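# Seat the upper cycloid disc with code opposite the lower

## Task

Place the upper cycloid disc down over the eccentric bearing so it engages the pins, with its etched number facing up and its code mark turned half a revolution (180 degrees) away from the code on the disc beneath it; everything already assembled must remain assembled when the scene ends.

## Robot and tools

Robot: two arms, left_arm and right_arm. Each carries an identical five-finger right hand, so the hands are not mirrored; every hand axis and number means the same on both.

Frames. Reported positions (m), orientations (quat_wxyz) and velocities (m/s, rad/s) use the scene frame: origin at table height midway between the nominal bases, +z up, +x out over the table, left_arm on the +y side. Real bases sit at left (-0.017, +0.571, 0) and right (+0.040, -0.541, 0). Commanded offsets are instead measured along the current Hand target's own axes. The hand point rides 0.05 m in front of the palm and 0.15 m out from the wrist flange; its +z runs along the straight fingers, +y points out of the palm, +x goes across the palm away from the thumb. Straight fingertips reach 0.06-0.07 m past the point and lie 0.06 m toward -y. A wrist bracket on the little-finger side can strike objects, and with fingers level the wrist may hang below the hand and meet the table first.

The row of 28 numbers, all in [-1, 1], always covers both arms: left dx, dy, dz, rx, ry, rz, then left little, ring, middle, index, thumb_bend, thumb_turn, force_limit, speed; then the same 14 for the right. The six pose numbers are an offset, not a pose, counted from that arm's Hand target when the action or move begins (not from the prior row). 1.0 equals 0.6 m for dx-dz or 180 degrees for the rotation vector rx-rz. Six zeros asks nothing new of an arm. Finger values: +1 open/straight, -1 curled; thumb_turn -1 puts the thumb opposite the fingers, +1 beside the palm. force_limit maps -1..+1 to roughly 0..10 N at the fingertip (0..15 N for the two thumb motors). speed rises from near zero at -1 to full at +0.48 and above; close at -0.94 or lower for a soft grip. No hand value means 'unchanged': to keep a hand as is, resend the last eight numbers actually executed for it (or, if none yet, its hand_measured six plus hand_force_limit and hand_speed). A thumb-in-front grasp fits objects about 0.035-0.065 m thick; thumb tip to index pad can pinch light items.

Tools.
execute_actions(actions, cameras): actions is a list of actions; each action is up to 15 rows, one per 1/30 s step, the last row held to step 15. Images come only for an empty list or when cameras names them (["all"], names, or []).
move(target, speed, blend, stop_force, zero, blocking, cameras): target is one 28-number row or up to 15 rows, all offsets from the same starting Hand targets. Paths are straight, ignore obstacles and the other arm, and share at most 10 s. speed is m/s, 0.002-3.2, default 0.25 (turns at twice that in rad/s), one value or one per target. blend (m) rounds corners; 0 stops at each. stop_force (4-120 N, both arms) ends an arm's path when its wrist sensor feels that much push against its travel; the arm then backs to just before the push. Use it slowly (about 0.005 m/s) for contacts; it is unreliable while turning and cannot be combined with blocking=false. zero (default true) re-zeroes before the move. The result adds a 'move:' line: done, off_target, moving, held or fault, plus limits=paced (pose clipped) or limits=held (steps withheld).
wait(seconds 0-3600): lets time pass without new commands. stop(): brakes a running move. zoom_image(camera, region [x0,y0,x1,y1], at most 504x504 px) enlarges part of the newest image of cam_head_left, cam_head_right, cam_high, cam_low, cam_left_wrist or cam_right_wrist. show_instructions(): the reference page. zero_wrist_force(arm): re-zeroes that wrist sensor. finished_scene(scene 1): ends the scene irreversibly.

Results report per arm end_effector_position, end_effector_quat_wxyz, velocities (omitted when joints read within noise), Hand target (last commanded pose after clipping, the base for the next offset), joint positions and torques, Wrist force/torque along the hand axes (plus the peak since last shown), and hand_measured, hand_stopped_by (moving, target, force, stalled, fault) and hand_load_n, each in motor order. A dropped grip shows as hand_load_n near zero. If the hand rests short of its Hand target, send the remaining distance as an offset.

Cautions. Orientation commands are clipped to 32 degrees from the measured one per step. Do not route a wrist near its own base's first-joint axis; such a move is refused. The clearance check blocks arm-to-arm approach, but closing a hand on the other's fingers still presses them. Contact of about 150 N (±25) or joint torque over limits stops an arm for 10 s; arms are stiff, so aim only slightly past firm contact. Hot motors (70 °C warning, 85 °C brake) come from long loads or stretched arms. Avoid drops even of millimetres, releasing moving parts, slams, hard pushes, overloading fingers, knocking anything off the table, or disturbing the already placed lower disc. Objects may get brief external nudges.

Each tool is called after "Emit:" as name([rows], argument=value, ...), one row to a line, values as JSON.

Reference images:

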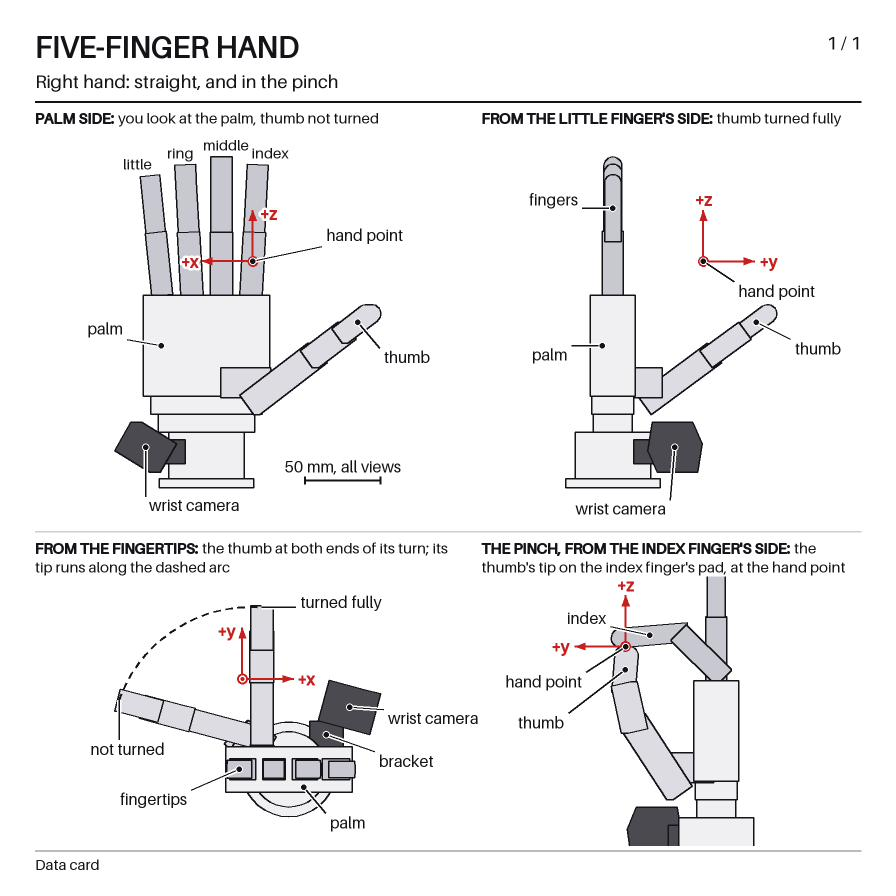

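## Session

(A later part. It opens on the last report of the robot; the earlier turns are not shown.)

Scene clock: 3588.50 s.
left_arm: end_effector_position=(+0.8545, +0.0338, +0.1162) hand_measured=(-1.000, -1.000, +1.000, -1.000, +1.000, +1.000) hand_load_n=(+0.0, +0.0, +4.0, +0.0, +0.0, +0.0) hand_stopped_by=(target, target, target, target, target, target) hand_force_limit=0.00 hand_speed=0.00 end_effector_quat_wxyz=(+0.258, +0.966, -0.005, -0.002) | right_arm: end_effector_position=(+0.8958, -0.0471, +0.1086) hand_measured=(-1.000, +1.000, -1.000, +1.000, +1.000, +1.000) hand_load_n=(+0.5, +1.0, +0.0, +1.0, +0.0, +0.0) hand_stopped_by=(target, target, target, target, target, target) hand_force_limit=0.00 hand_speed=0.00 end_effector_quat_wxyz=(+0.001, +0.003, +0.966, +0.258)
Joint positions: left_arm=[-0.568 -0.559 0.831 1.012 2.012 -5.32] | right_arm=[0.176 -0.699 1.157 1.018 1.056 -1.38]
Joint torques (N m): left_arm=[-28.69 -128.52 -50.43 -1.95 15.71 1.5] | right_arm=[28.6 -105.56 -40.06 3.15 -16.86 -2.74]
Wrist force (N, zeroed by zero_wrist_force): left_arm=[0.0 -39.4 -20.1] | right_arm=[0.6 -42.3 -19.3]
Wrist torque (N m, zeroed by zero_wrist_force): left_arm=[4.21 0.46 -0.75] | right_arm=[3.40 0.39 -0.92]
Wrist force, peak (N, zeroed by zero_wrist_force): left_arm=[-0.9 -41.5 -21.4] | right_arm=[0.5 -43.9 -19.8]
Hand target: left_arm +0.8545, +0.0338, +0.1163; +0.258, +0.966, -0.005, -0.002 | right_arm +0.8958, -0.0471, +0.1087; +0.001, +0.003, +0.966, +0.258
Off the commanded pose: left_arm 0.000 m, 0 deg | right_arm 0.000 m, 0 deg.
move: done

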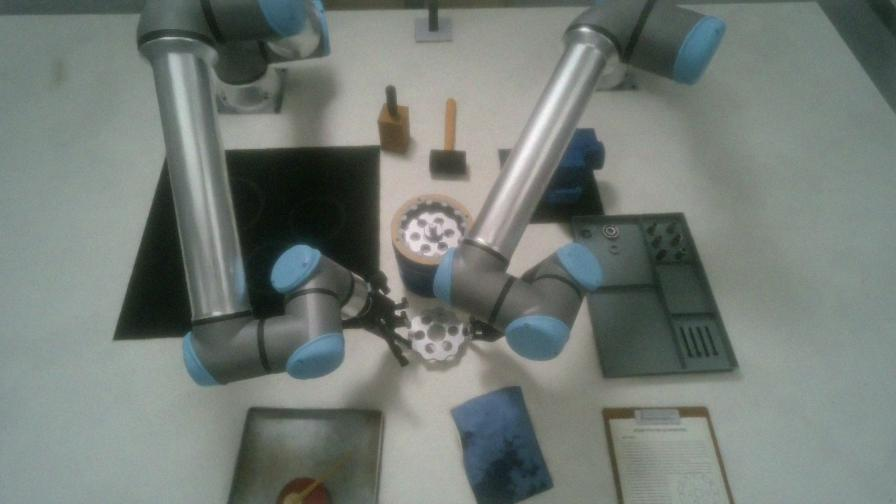

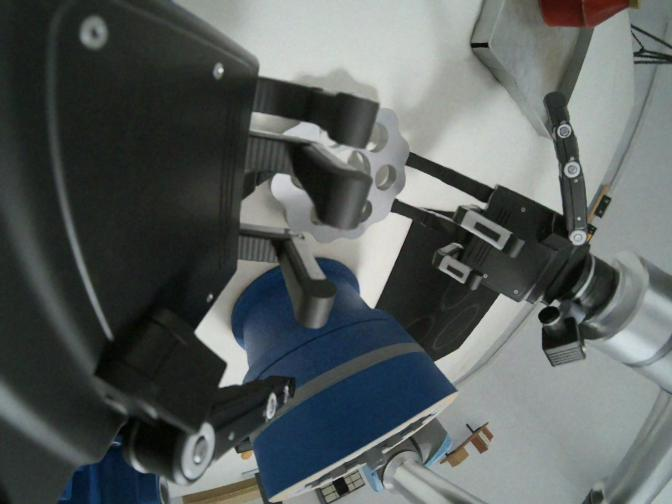

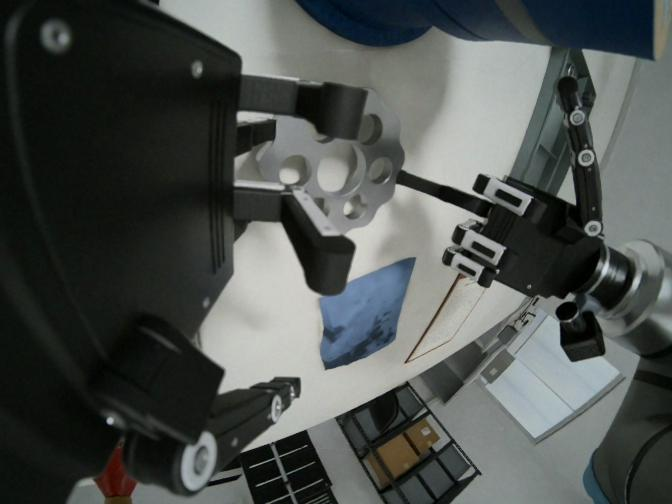

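Emit:
move(target=[0,0.000289,0.000167,0,0,0,-1,-1,1,-1,1,1,0,0,0,0.000289,0.000167,0,0,0,-1,1,-1,1,1,1,0,0], speed=0.005)

Emit:
move(target=[0,-0.01667,0.02887,0,0,0,-1,-1,1,-1,1,1,0,0,0,-0.01667,0.02887,0,0,0,-1,1,-1,1,1,1,0,0], speed=0.005, stop_force=7, cameras=["cam_low"])

Scene clock: 3596.63 s.
left_arm: end_effector_position=(+0.8545, +0.0337, +0.1165) hand_measured=(-1.000, -1.000, +1.000, -1.000, +1.000, +1.000) hand_load_n=(+0.0, +0.0, +4.5, +0.0, -0.5, -0.5) hand_stopped_by=(target, target, target, target, target, target) hand_force_limit=0.00 hand_speed=0.00 end_effector_quat_wxyz=(+0.258, +0.966, -0.005, -0.002) | right_arm: end_effector_position=(+0.8958, -0.0470, +0.1087) hand_measured=(-1.000, +1.000, -1.000, +1.000, +1.000, +1.000) hand_load_n=(+0.0, +1.0, +0.0, +1.0, +0.0, +0.0) hand_stopped_by=(target, target, target, target, target, target) hand_force_limit=0.00 hand_speed=0.00 end_effector_quat_wxyz=(+0.001, +0.003, +0.966, +0.258)
Joint positions: left_arm=[-0.568 -0.559 0.83 1.012 2.012 -5.32] | right_arm=[0.176 -0.698 1.157 1.018 1.056 -1.38]
Joint torques (N m): left_arm=[-53.31 -110.35 -54.58 -0.93 12.81 -3.46] | right_arm=[52.68 -88.03 -43.03 3.4 -14.59 1.54]
Wrist force (N, zeroed by zero_wrist_force): left_arm=[-0.6 -42.7 -21.9] | right_arm=[0.7 -45.7 -21.0]
Wrist torque (N m, zeroed by zero_wrist_force): left_arm=[4.48 0.64 -0.86] | right_arm=[3.64 0.46 -1.09]
Wrist force, peak (N, zeroed by zero_wrist_force): left_arm=[0.1 -42.8 -22.0] | right_arm=[0.7 -45.7 -21.0]
Hand target: left_arm +0.8545, +0.0336, +0.1163; +0.258, +0.966, -0.005, -0.002 | right_arm +0.8958, -0.0469, +0.1087; +0.001, +0.003, +0.966, +0.258
Off the commanded pose: left_arm 0.000 m, 0 deg | right_arm 0.000 m, 0 deg.
move: done

Scene clock: 3602.00 s.
left_arm: end_effector_position=(+0.8545, +0.0337, +0.0971) hand_measured=(-1.000, -1.000, +1.000, -1.000, +1.000, +1.000) hand_load_n=(+0.0, +0.5, +4.0, +0.0, +0.0, +0.0) hand_stopped_by=(target, target, target, target, target, target) hand_force_limit=0.00 hand_speed=0.00 end_effector_quat_wxyz=(+0.258, +0.966, -0.005, -0.002) | right_arm: end_effector_position=(+0.8958, -0.0469, +0.0891) hand_measured=(-1.000, +1.000, -1.000, +1.000, +1.000, +1.000) hand_load_n=(+0.5, +1.0, +0.0, +1.0, +0.0, +0.0) hand_stopped_by=(target, target, target, target, target, target) hand_force_limit=0.00 hand_speed=0.00 end_effector_quat_wxyz=(+0.001, +0.003, +0.966, +0.258)
Joint positions: left_arm=[-0.568 -0.547 0.842 0.988 2.012 -5.32] | right_arm=[0.176 -0.683 1.165 0.994 1.056 -1.38]
Joint torques (N m): left_arm=[-36.87 -136.97 -55.05 -1.75 10.45 0.38] | right_arm=[40.57 -102.18 -42.74 2.48 -14 -2.99]
Wrist force (N, zeroed by zero_wrist_force): left_arm=[-1.8 -40.1 -31.3] | right_arm=[2.1 -44.6 -30.2]
Wrist torque (N m, zeroed by zero_wrist_force): left_arm=[4.84 0.68 -0.86] | right_arm=[4.11 0.77 -0.99]
Wrist force, peak (N, zeroed by zero_wrist_force): left_arm=[-2.3 -40.4 -34.0] | right_arm=[1.7 -43.8 -33.2]
Hand target: left_arm +0.8545, +0.0337, +0.0971; +0.258, +0.966, -0.005, -0.002 (not the last commanded pose) | right_arm +0.8958, -0.0469, +0.0891; +0.001, +0.003, +0.966, +0.258
Off the commanded pose: left_arm 0.001 m, 0 deg | right_arm 0.000 m, 0 deg.
move: contact (left_arm, right_arm)

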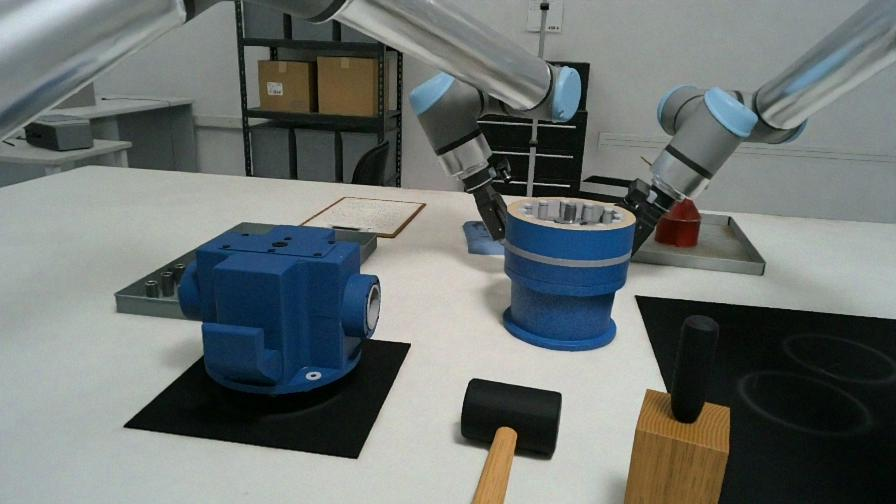

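Emit:
move([
  [0,-0.00072,-0.00042,0,0,0,-1,-1,1,-1,1,1,0,0,0,-0.00072,-0.00042,0,0,0,-1,1,-1,1,1,1,0,0],
  [0,-0.00577,-0.00333,0,0,0,-1,-1,1,-1,1,1,0,0,0,-0.00577,-0.00333,0,0,0,-1,1,-1,1,1,1,0,0],
], speed=0.004, cameras=["cam_high","cam_left_wrist","cam_right_wrist"])

Emit:
zoom_image(camera="cam_high", region=[390, 290, 490, 380])

Emit:
zoom_image(camera="cam_left_wrist", region=[230, 50, 480, 270])

Emit:
zoom_image(camera="cam_right_wrist", region=[230, 50, 480, 270])

Scene clock: 3614.23 s.
left_arm: end_effector_position=(+0.8545, +0.0377, +0.0971) hand_measured=(-1.000, -1.000, +1.000, -1.000, +1.000, +1.000) hand_load_n=(+0.0, +0.0, +0.5, +0.0, +0.0, +0.0) hand_stopped_by=(target, target, target, target, target, target) hand_force_limit=0.00 hand_speed=0.00 end_effector_quat_wxyz=(+0.258, +0.966, -0.005, -0.002) | right_arm: end_effector_position=(+0.8958, -0.0510, +0.0891) hand_measured=(-1.000, +1.000, -1.000, +1.000, +1.000, +1.000) hand_load_n=(+0.0, +0.0, +0.0, +0.0, +0.0, +0.0) hand_stopped_by=(target, target, target, target, target, target) hand_force_limit=0.00 hand_speed=0.00 end_effector_quat_wxyz=(+0.001, +0.003, +0.966, +0.258)
Joint positions: left_arm=[-0.564 -0.55 0.848 0.987 2.013 -5.316] | right_arm=[0.172 -0.685 1.17 0.994 1.056 -1.385]
Joint torques (N m): left_arm=[5.91 -135.67 -30.25 -0.35 5.31 2.46] | right_arm=[-6.79 -100.39 -29.42 4.86 -1.4 -2.09]
Wrist force (N, zeroed by zero_wrist_force): left_arm=[-4.1 -0.4 0.7] | right_arm=[0.1 0.0 -0.2]
Wrist torque (N m, zeroed by zero_wrist_force): left_arm=[-0.07 0.66 -0.21] | right_arm=[0.01 0.01 0.02]
Wrist force, peak (N, zeroed by zero_wrist_force): left_arm=[-2.3 -41.3 -30.9] | right_arm=[2.3 -45.1 -29.8]
Hand target: left_arm +0.8545, +0.0377, +0.0971; +0.258, +0.966, -0.005, -0.002 | right_arm +0.8958, -0.0509, +0.0891; +0.001, +0.003, +0.966, +0.258
Off the commanded pose: left_arm 0.000 m, 0 deg | right_arm 0.000 m, 0 deg.
move: done

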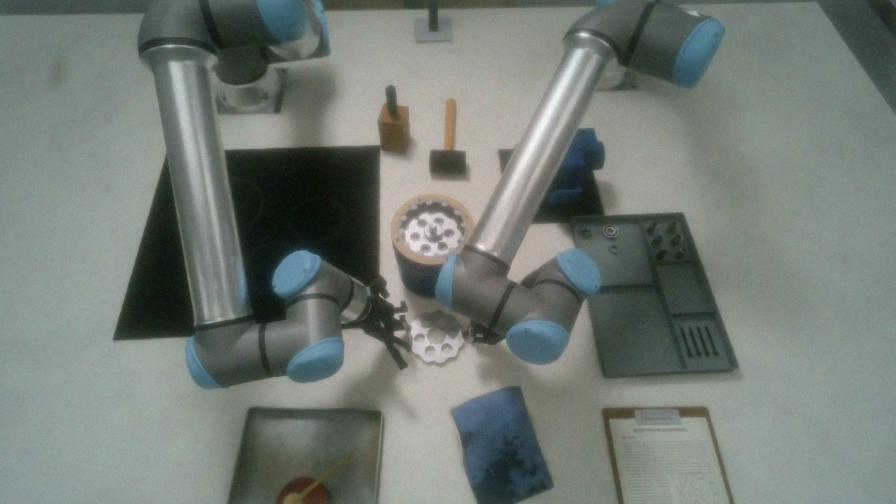

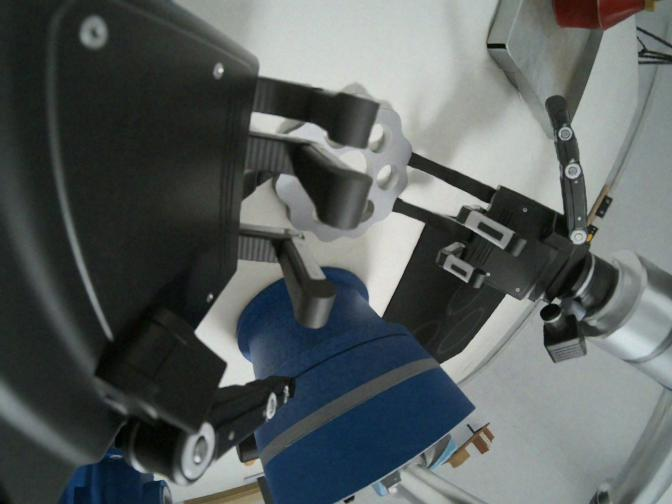

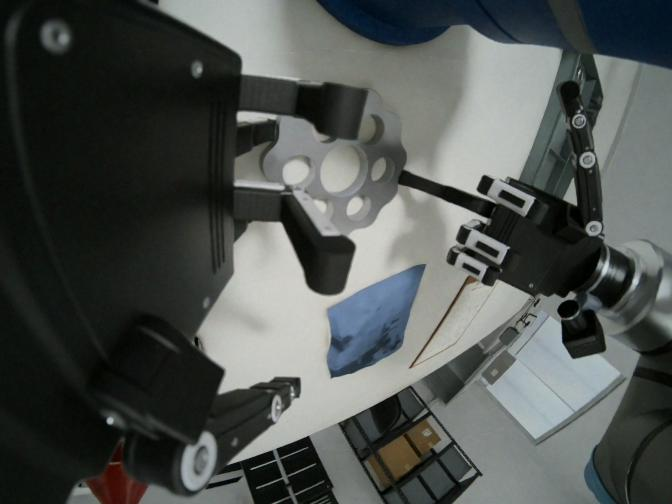

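Scaled by 5.040 from the camera's image (finer frame: 1280x720).

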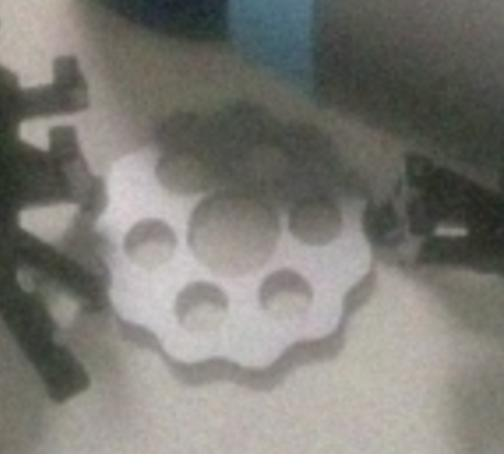

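Scaled by 2.016 from the camera's image (finer frame: 960x720).

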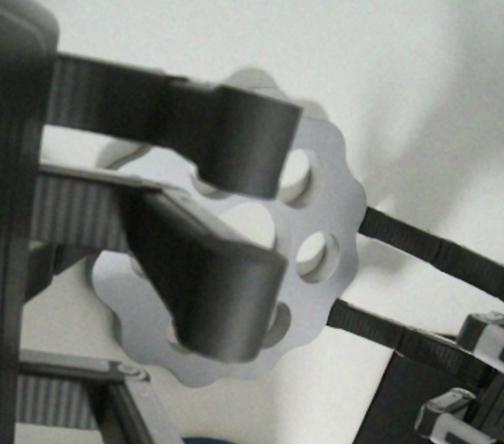

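Scaled by 2.016 from the camera's image (finer frame: 960x720).

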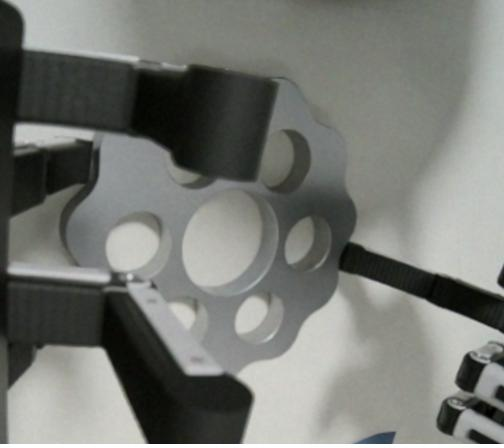

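Emit:
zoom_image(camera="cam_high", region=[445, 315, 485, 355])

Emit:
zoom_image(camera="cam_high", region=[390, 310, 430, 355])

Scaled by 12.600 from the camera's image (finer frame: 1280x720).

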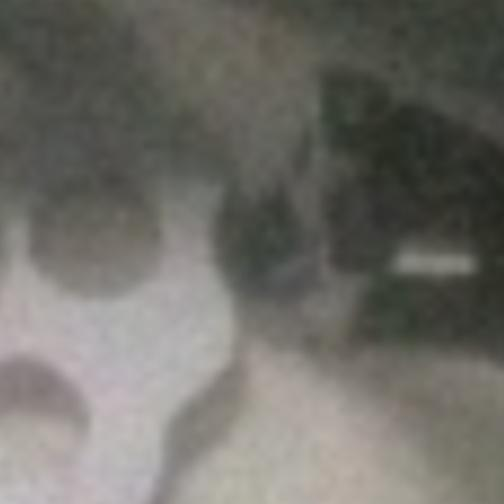

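Scaled by 11.200 from the camera's image (finer frame: 1280x720).

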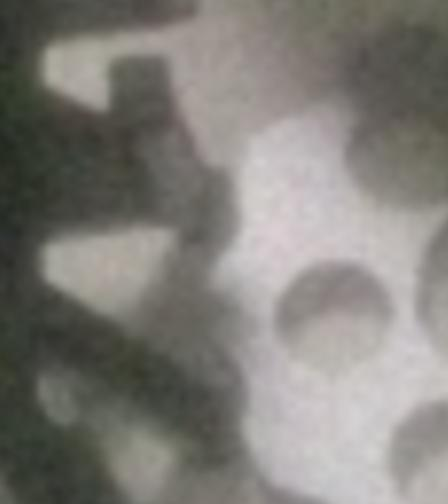

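Emit:
move([
  [0,-0.01154,-0.00666,0,0,0,-1,-1,1,-1,1,1,0,0,0,-0.01154,-0.00666,0,0,0,-1,1,-1,1,1,1,0,0],
  [0,0.01763,-0.05716,0,0,0,-1,-1,1,-1,1,1,0,0,0,0.02596,-0.0716,0,0,0,-1,1,-1,1,1,1,0,0],
], speed=[0.01,0.04], cameras=["cam_high","cam_left_wrist","cam_right_wrist"])

Emit:
zoom_image(camera="cam_high", region=[390, 290, 490, 380])

Scene clock: 3649.07 s.
left_arm: end_effector_position=(+0.8546, +0.0455, +0.1324) hand_measured=(-1.000, -1.000, +1.000, -1.000, +1.000, +1.000) hand_load_n=(+0.0, +0.0, +0.0, +0.0, +0.0, +0.0) hand_stopped_by=(target, target, target, target, target, target) hand_force_limit=0.00 hand_speed=0.00 end_effector_quat_wxyz=(+0.258, +0.966, -0.005, -0.002) | right_arm: end_effector_position=(+0.8958, -0.0589, +0.1344) hand_measured=(-1.000, +1.000, -1.000, +1.000, +1.000, +1.000) hand_load_n=(+0.5, +0.0, +0.0, +0.0, +0.0, +0.0) hand_stopped_by=(target, target, target, target, target, target) hand_force_limit=0.00 hand_speed=0.00 end_effector_quat_wxyz=(+0.001, +0.003, +0.966, +0.258)
Joint positions: left_arm=[-0.557 -0.577 0.836 1.029 2.015 -5.309] | right_arm=[0.163 -0.724 1.158 1.05 1.055 -1.396]
Joint torques (N m): left_arm=[-11.1 -108.07 -31.43 0.43 0.47 -2.63] | right_arm=[4.87 -84.75 -28.01 1.93 -3.28 1.51]
Wrist force (N, zeroed by zero_wrist_force): left_arm=[-4.6 -0.1 0.9] | right_arm=[0.2 0.1 -0.1]
Wrist torque (N m, zeroed by zero_wrist_force): left_arm=[-0.02 0.72 -0.21] | right_arm=[0.02 -0.02 0.02]
Wrist force, peak (N, zeroed by zero_wrist_force): left_arm=[-4.7 -0.7 0.2] | right_arm=[0.2 -0.3 -0.7]
Hand target: left_arm +0.8546, +0.0456, +0.1321; +0.258, +0.966, -0.005, -0.002 | right_arm +0.8957, -0.0589, +0.1341; +0.001, +0.003, +0.966, +0.258
Off the commanded pose: left_arm 0.000 m, 0 deg | right_arm 0.000 m, 0 deg.
move: done

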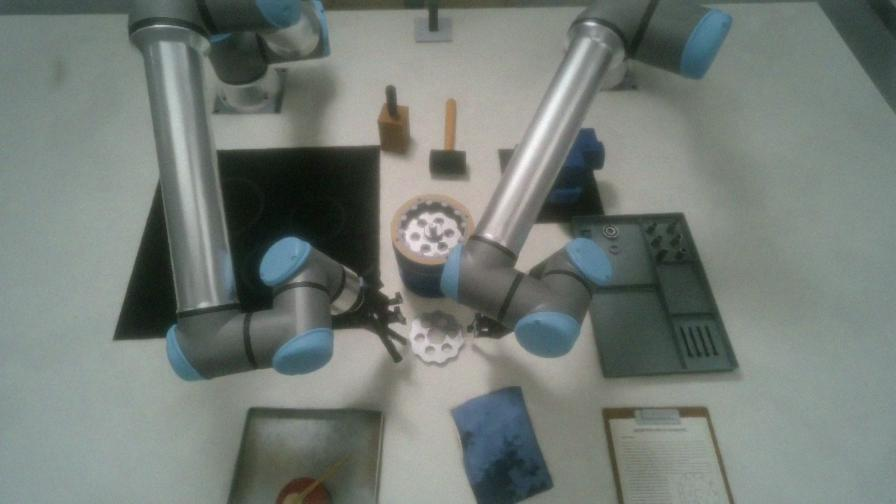

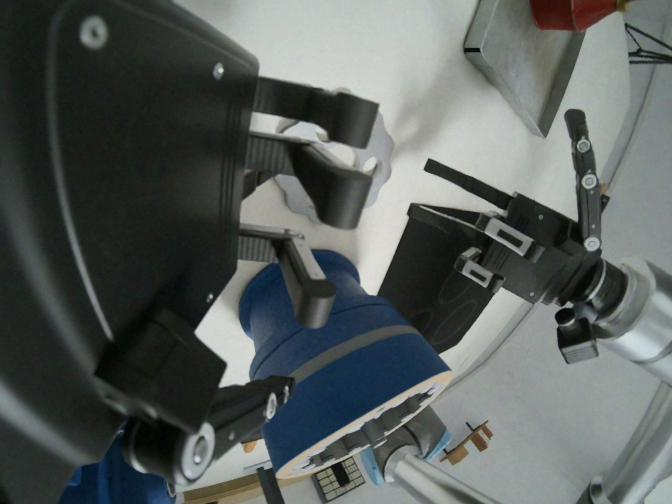

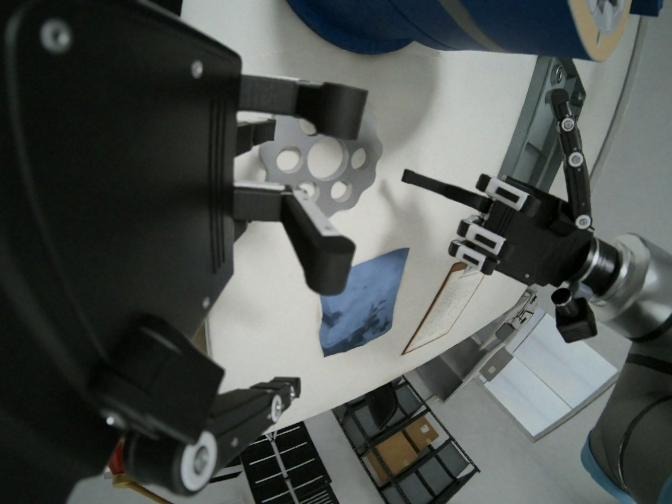

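Scaled by 5.040 from the camera's image (finer frame: 1280x720).

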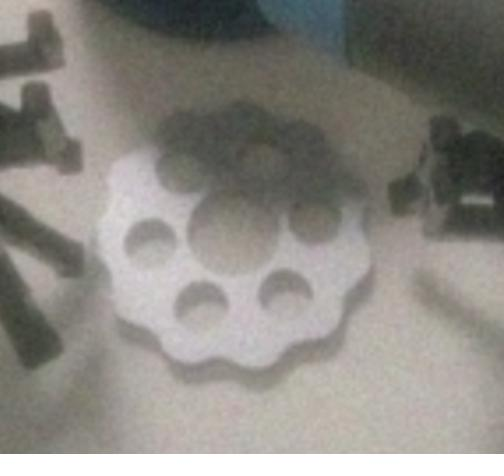

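Emit:
move(target=[0,0,0,0,0,0,-1,-1,1,-1,1,1,0,0,0,0,0,0,0,0,-1,-1,1,-1,1,1,0,0])

Emit:
move(target=[0,0.0303,0.0175,0,0,0,-1,-1,1,-1,1,1,0,0,0,0.0265,0.0153,0,0,0,-1,-1,1,-1,1,1,0,0], speed=0.03, cameras=["cam_high","cam_low","cam_left_wrist","cam_right_wrist"])

Emit:
zoom_image(camera="cam_high", region=[390, 290, 490, 380])

Emit:
zoom_image(camera="cam_left_wrist", region=[230, 50, 480, 270])

Emit:
zoom_image(camera="cam_right_wrist", region=[230, 50, 480, 270])

Scene clock: 3668.33 s.
left_arm: end_effector_position=(+0.8546, +0.0456, +0.1321) hand_measured=(-1.000, -1.000, +1.000, -1.000, +1.000, +1.000) hand_load_n=(+0.0, -0.5, +0.0, +0.0, -0.5, +0.0) hand_stopped_by=(target, target, target, target, target, target) hand_force_limit=0.00 hand_speed=0.00 end_effector_quat_wxyz=(+0.258, +0.966, -0.005, -0.002) | right_arm: end_effector_position=(+0.8957, -0.0589, +0.1341) hand_measured=(-1.000, -1.000, +1.000, -1.000, +1.000, +1.000) hand_load_n=(+0.0, +0.0, +0.0, +0.0, +0.0, +0.0) hand_stopped_by=(target, target, target, target, target, target) hand_force_limit=0.00 hand_speed=0.00 end_effector_quat_wxyz=(+0.001, +0.003, +0.966, +0.258)
Joint positions: left_arm=[-0.557 -0.576 0.836 1.029 2.015 -5.309] | right_arm=[0.163 -0.724 1.158 1.05 1.055 -1.396]
Joint torques (N m): left_arm=[-10.59 -102.03 -27.99 -0.83 -1.79 0.07] | right_arm=[6.6 -84.63 -28.38 1.99 -0.16 -2.06]
Wrist force (N, zeroed by zero_wrist_force): left_arm=[-4.5 -0.2 0.3] | right_arm=[-0.1 -0.1 0.0]
Wrist torque (N m, zeroed by zero_wrist_force): left_arm=[0.00 0.73 -0.20] | right_arm=[-0.01 0.03 0.00]
Wrist force, peak (N, zeroed by zero_wrist_force): left_arm=[-4.8 -0.4 0.8] | right_arm=[0.7 -0.4 -0.1]
Hand target: left_arm +0.8546, +0.0456, +0.1321; +0.258, +0.966, -0.005, -0.002 | right_arm +0.8957, -0.0589, +0.1341; +0.001, +0.003, +0.966, +0.258
Off the commanded pose: left_arm 0.000 m, 0 deg | right_arm 0.000 m, 0 deg.
move: done

Scene clock: 3669.30 s.
left_arm: end_effector_position=(+0.8544, +0.0244, +0.1320) hand_measured=(-1.000, -1.000, +1.000, -1.000, +1.000, +1.000) hand_load_n=(+0.0, +0.0, +0.0, +0.0, +0.0, +0.0) hand_stopped_by=(target, target, target, target, target, target) hand_force_limit=0.00 hand_speed=0.00 end_effector_quat_wxyz=(+0.258, +0.966, -0.005, -0.002) | right_arm: end_effector_position=(+0.8959, -0.0404, +0.1341) hand_measured=(-1.000, -1.000, +1.000, -1.000, +1.000, +1.000) hand_load_n=(+0.0, +0.5, +0.0, +0.0, +0.0, +0.0) hand_stopped_by=(target, target, target, target, target, target) hand_force_limit=0.00 hand_speed=0.00 end_effector_quat_wxyz=(+0.001, +0.003, +0.966, +0.258)
Joint positions: left_arm=[-0.576 -0.561 0.805 1.036 2.009 -5.329] | right_arm=[0.184 -0.714 1.137 1.049 1.057 -1.371]
Joint torques (N m): left_arm=[11.89 -130.46 -27.38 6.11 -0.7 1.07] | right_arm=[-7.38 -101.18 -29.55 1.98 3.1 -2.34]
Wrist force (N, zeroed by zero_wrist_force): left_arm=[-4.3 -0.4 0.6] | right_arm=[0.6 -0.3 -0.2]
Wrist torque (N m, zeroed by zero_wrist_force): left_arm=[-0.04 0.68 0.00] | right_arm=[-0.03 -0.08 -0.18]
Wrist force, peak (N, zeroed by zero_wrist_force): left_arm=[-4.5 -0.1 1.0] | right_arm=[0.6 -0.3 -0.2]
Hand target: left_arm +0.8544, +0.0246, +0.1321; +0.258, +0.966, -0.005, -0.002 | right_arm +0.8958, -0.0405, +0.1341; +0.001, +0.003, +0.966, +0.258
Off the commanded pose: left_arm 0.000 m, 0 deg | right_arm 0.000 m, 0 deg.
move: done

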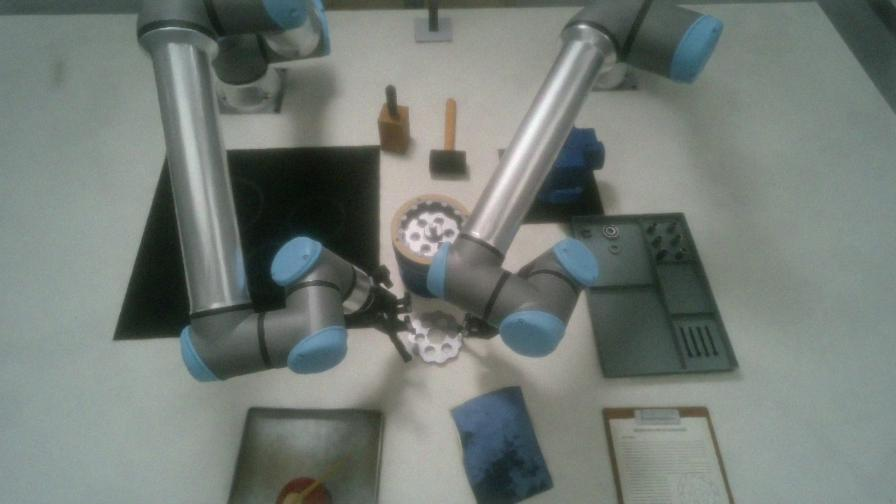

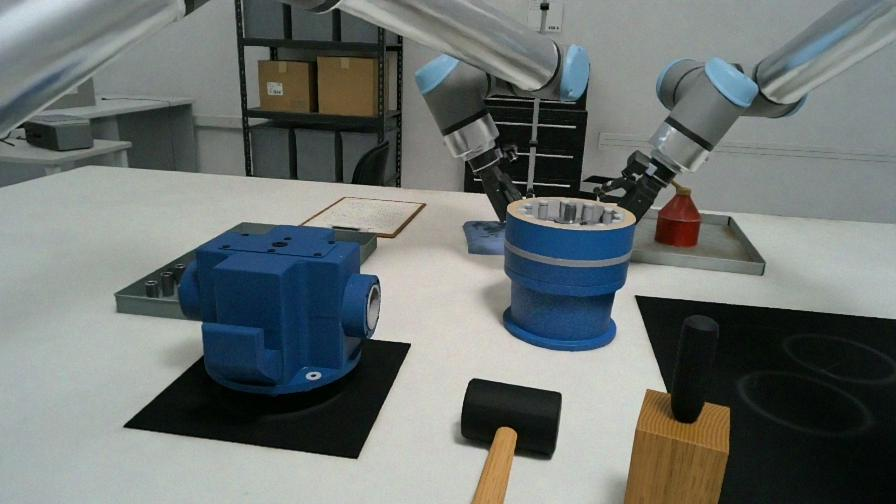

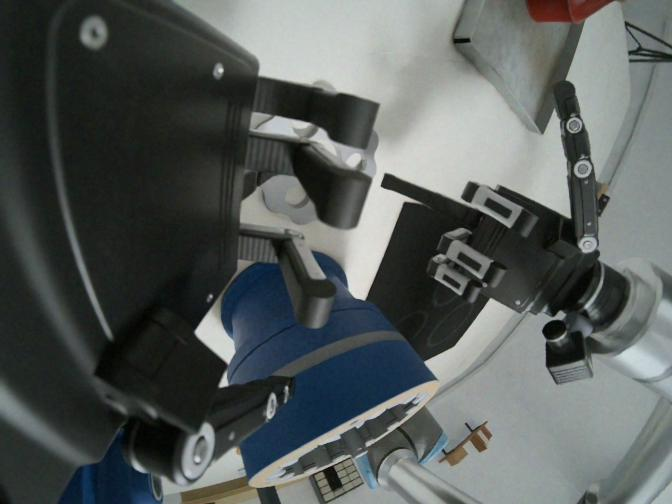

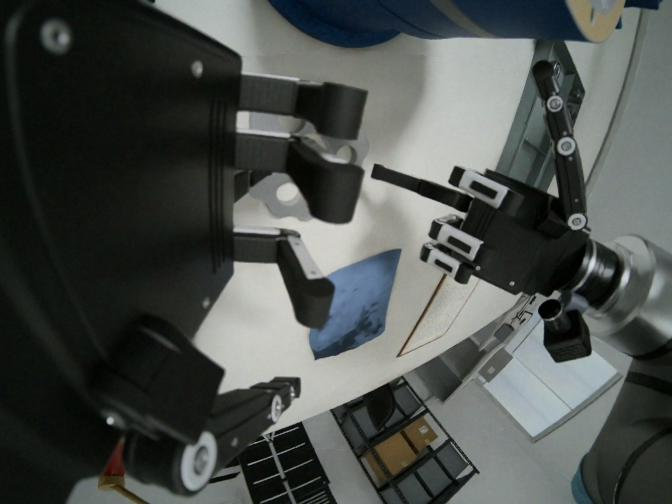

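Scaled by 5.040 from the camera's image (finer frame: 1280x720).

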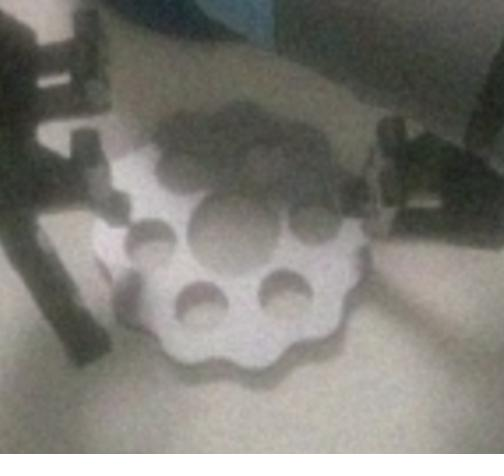

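Scaled by 2.016 from the camera's image (finer frame: 960x720).

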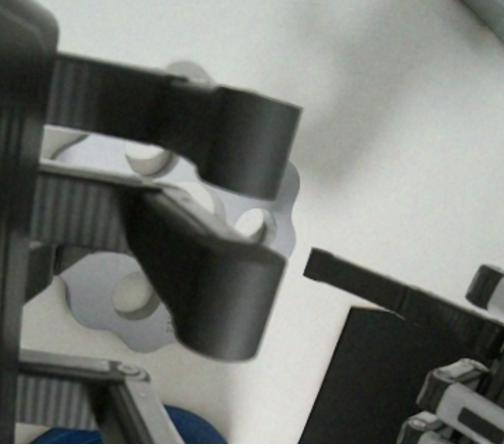

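Scaled by 2.016 from the camera's image (finer frame: 960x720).

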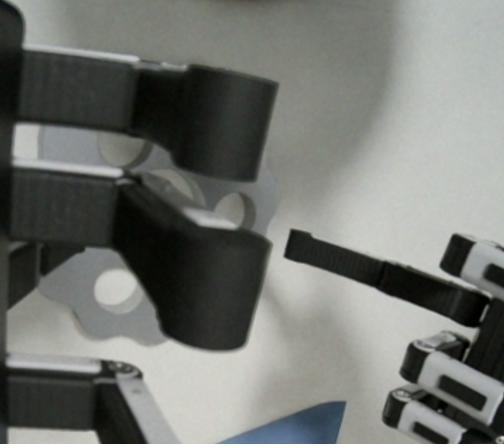

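Emit:
zoom_image(camera="cam_high", region=[380, 285, 430, 365])

Emit:
zoom_image(camera="cam_high", region=[440, 285, 490, 365])

Scaled by 6.300 from the camera's image (finer frame: 1280x720).

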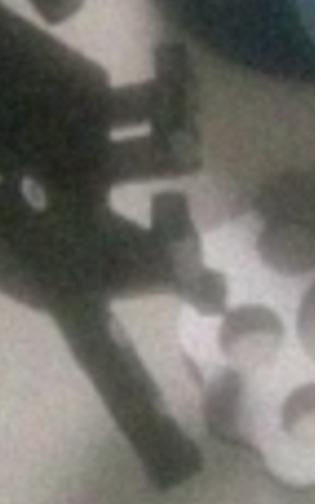

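Scaled by 6.300 from the camera's image (finer frame: 1280x720).

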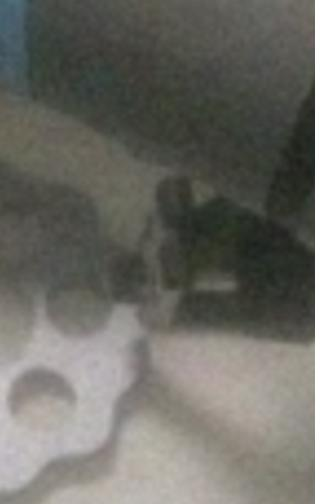

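Emit:
move(target=[0,0.0135,0.03665,0,0,0,-1,-1,1,-1,1,1,0,0,0,0.00748,0.03704,0,0,0,-1,-1,1,-1,1,1,0,0], speed=0.02, cameras=["cam_high","cam_low","cam_left_wrist","cam_right_wrist"])

Emit:
zoom_image(camera="cam_high", region=[395, 290, 485, 370])

Emit:
zoom_image(camera="cam_left_wrist", region=[230, 50, 480, 270])

Emit:
zoom_image(camera="cam_right_wrist", region=[230, 50, 480, 270])

Scene clock: 3696.40 s.
left_arm: end_effector_position=(+0.8542, +0.0064, +0.1169) hand_measured=(-1.000, -1.000, +1.000, -1.000, +1.000, +1.000) hand_load_n=(+0.0, +0.0, +0.0, +0.0, -0.5, +0.0) hand_stopped_by=(target, target, target, target, target, target) hand_force_limit=0.00 hand_speed=0.00 end_effector_quat_wxyz=(+0.258, +0.966, -0.005, -0.002) | right_arm: end_effector_position=(+0.8959, -0.0254, +0.1169) hand_measured=(-1.000, -1.000, +1.000, -1.000, +1.000, +1.000) hand_load_n=(+0.0, +0.0, +0.0, +0.0, +0.0, +0.0) hand_stopped_by=(target, target, target, target, target, target) hand_force_limit=0.00 hand_speed=0.00 end_effector_quat_wxyz=(+0.001, +0.003, +0.966, +0.258)
Joint positions: left_arm=[-0.592 -0.539 0.788 1.024 2.005 -5.345] | right_arm=[0.201 -0.693 1.128 1.028 1.059 -1.352]
Joint torques (N m): left_arm=[8.37 -127.11 -38.41 1.05 -1.53 -1.67] | right_arm=[-2.39 -101.24 -35.24 3.92 3.01 -0.43]
Wrist force (N, zeroed by zero_wrist_force): left_arm=[-3.9 -0.3 0.8] | right_arm=[0.3 -0.4 -0.1]
Wrist torque (N m, zeroed by zero_wrist_force): left_arm=[-0.03 0.62 0.02] | right_arm=[-0.05 -0.04 -0.21]
Wrist force, peak (N, zeroed by zero_wrist_force): left_arm=[-4.5 -1.0 0.9] | right_arm=[0.3 -0.3 -0.7]
Hand target: left_arm +0.8542, +0.0066, +0.1170; +0.258, +0.966, -0.005, -0.002 | right_arm +0.8959, -0.0255, +0.1171; +0.001, +0.003, +0.966, +0.258
Off the commanded pose: left_arm 0.000 m, 0 deg | right_arm 0.000 m, 0 deg.
move: done

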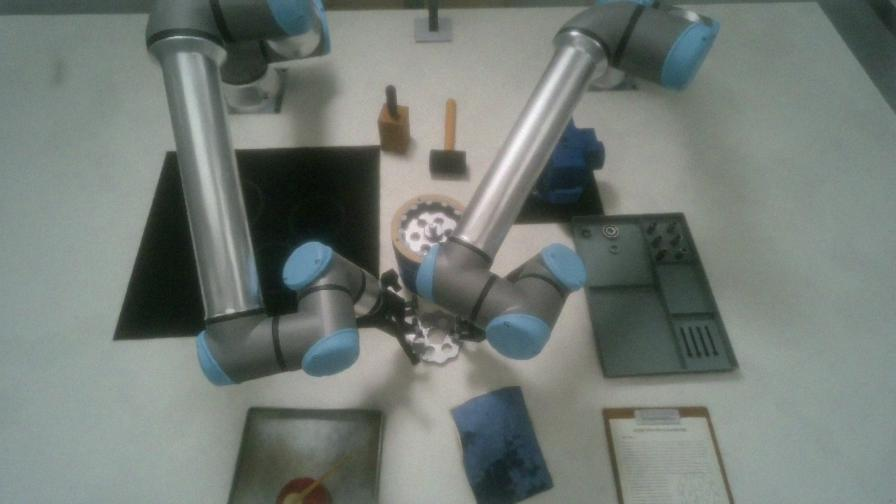

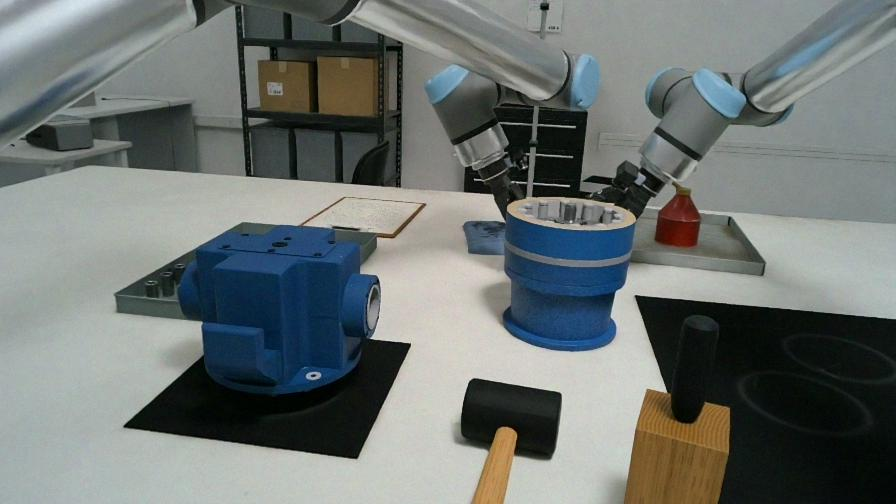

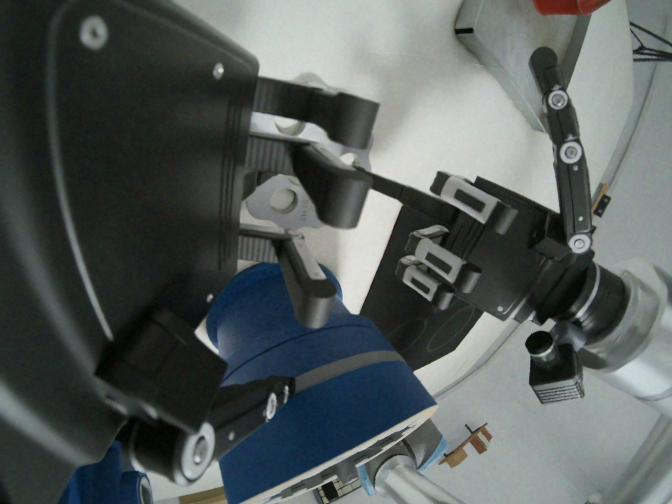

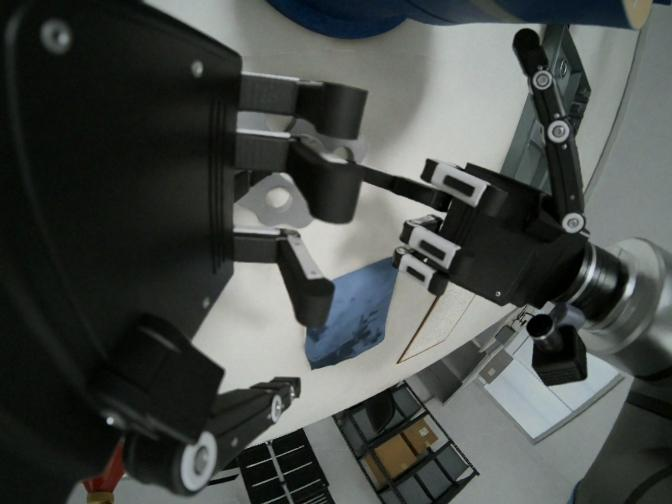

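Scaled by 5.600 from the camera's image (finer frame: 1280x720).

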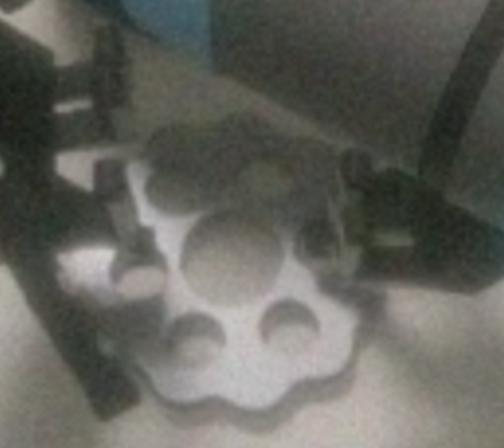

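Scaled by 2.016 from the camera's image (finer frame: 960x720).

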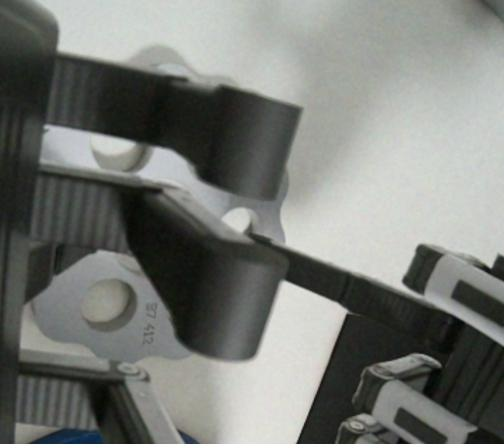

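Scaled by 2.016 from the camera's image (finer frame: 960x720).

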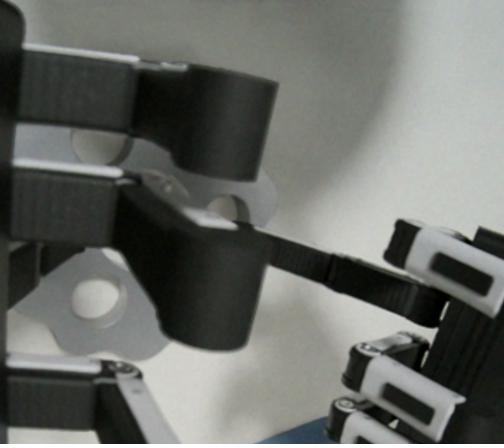

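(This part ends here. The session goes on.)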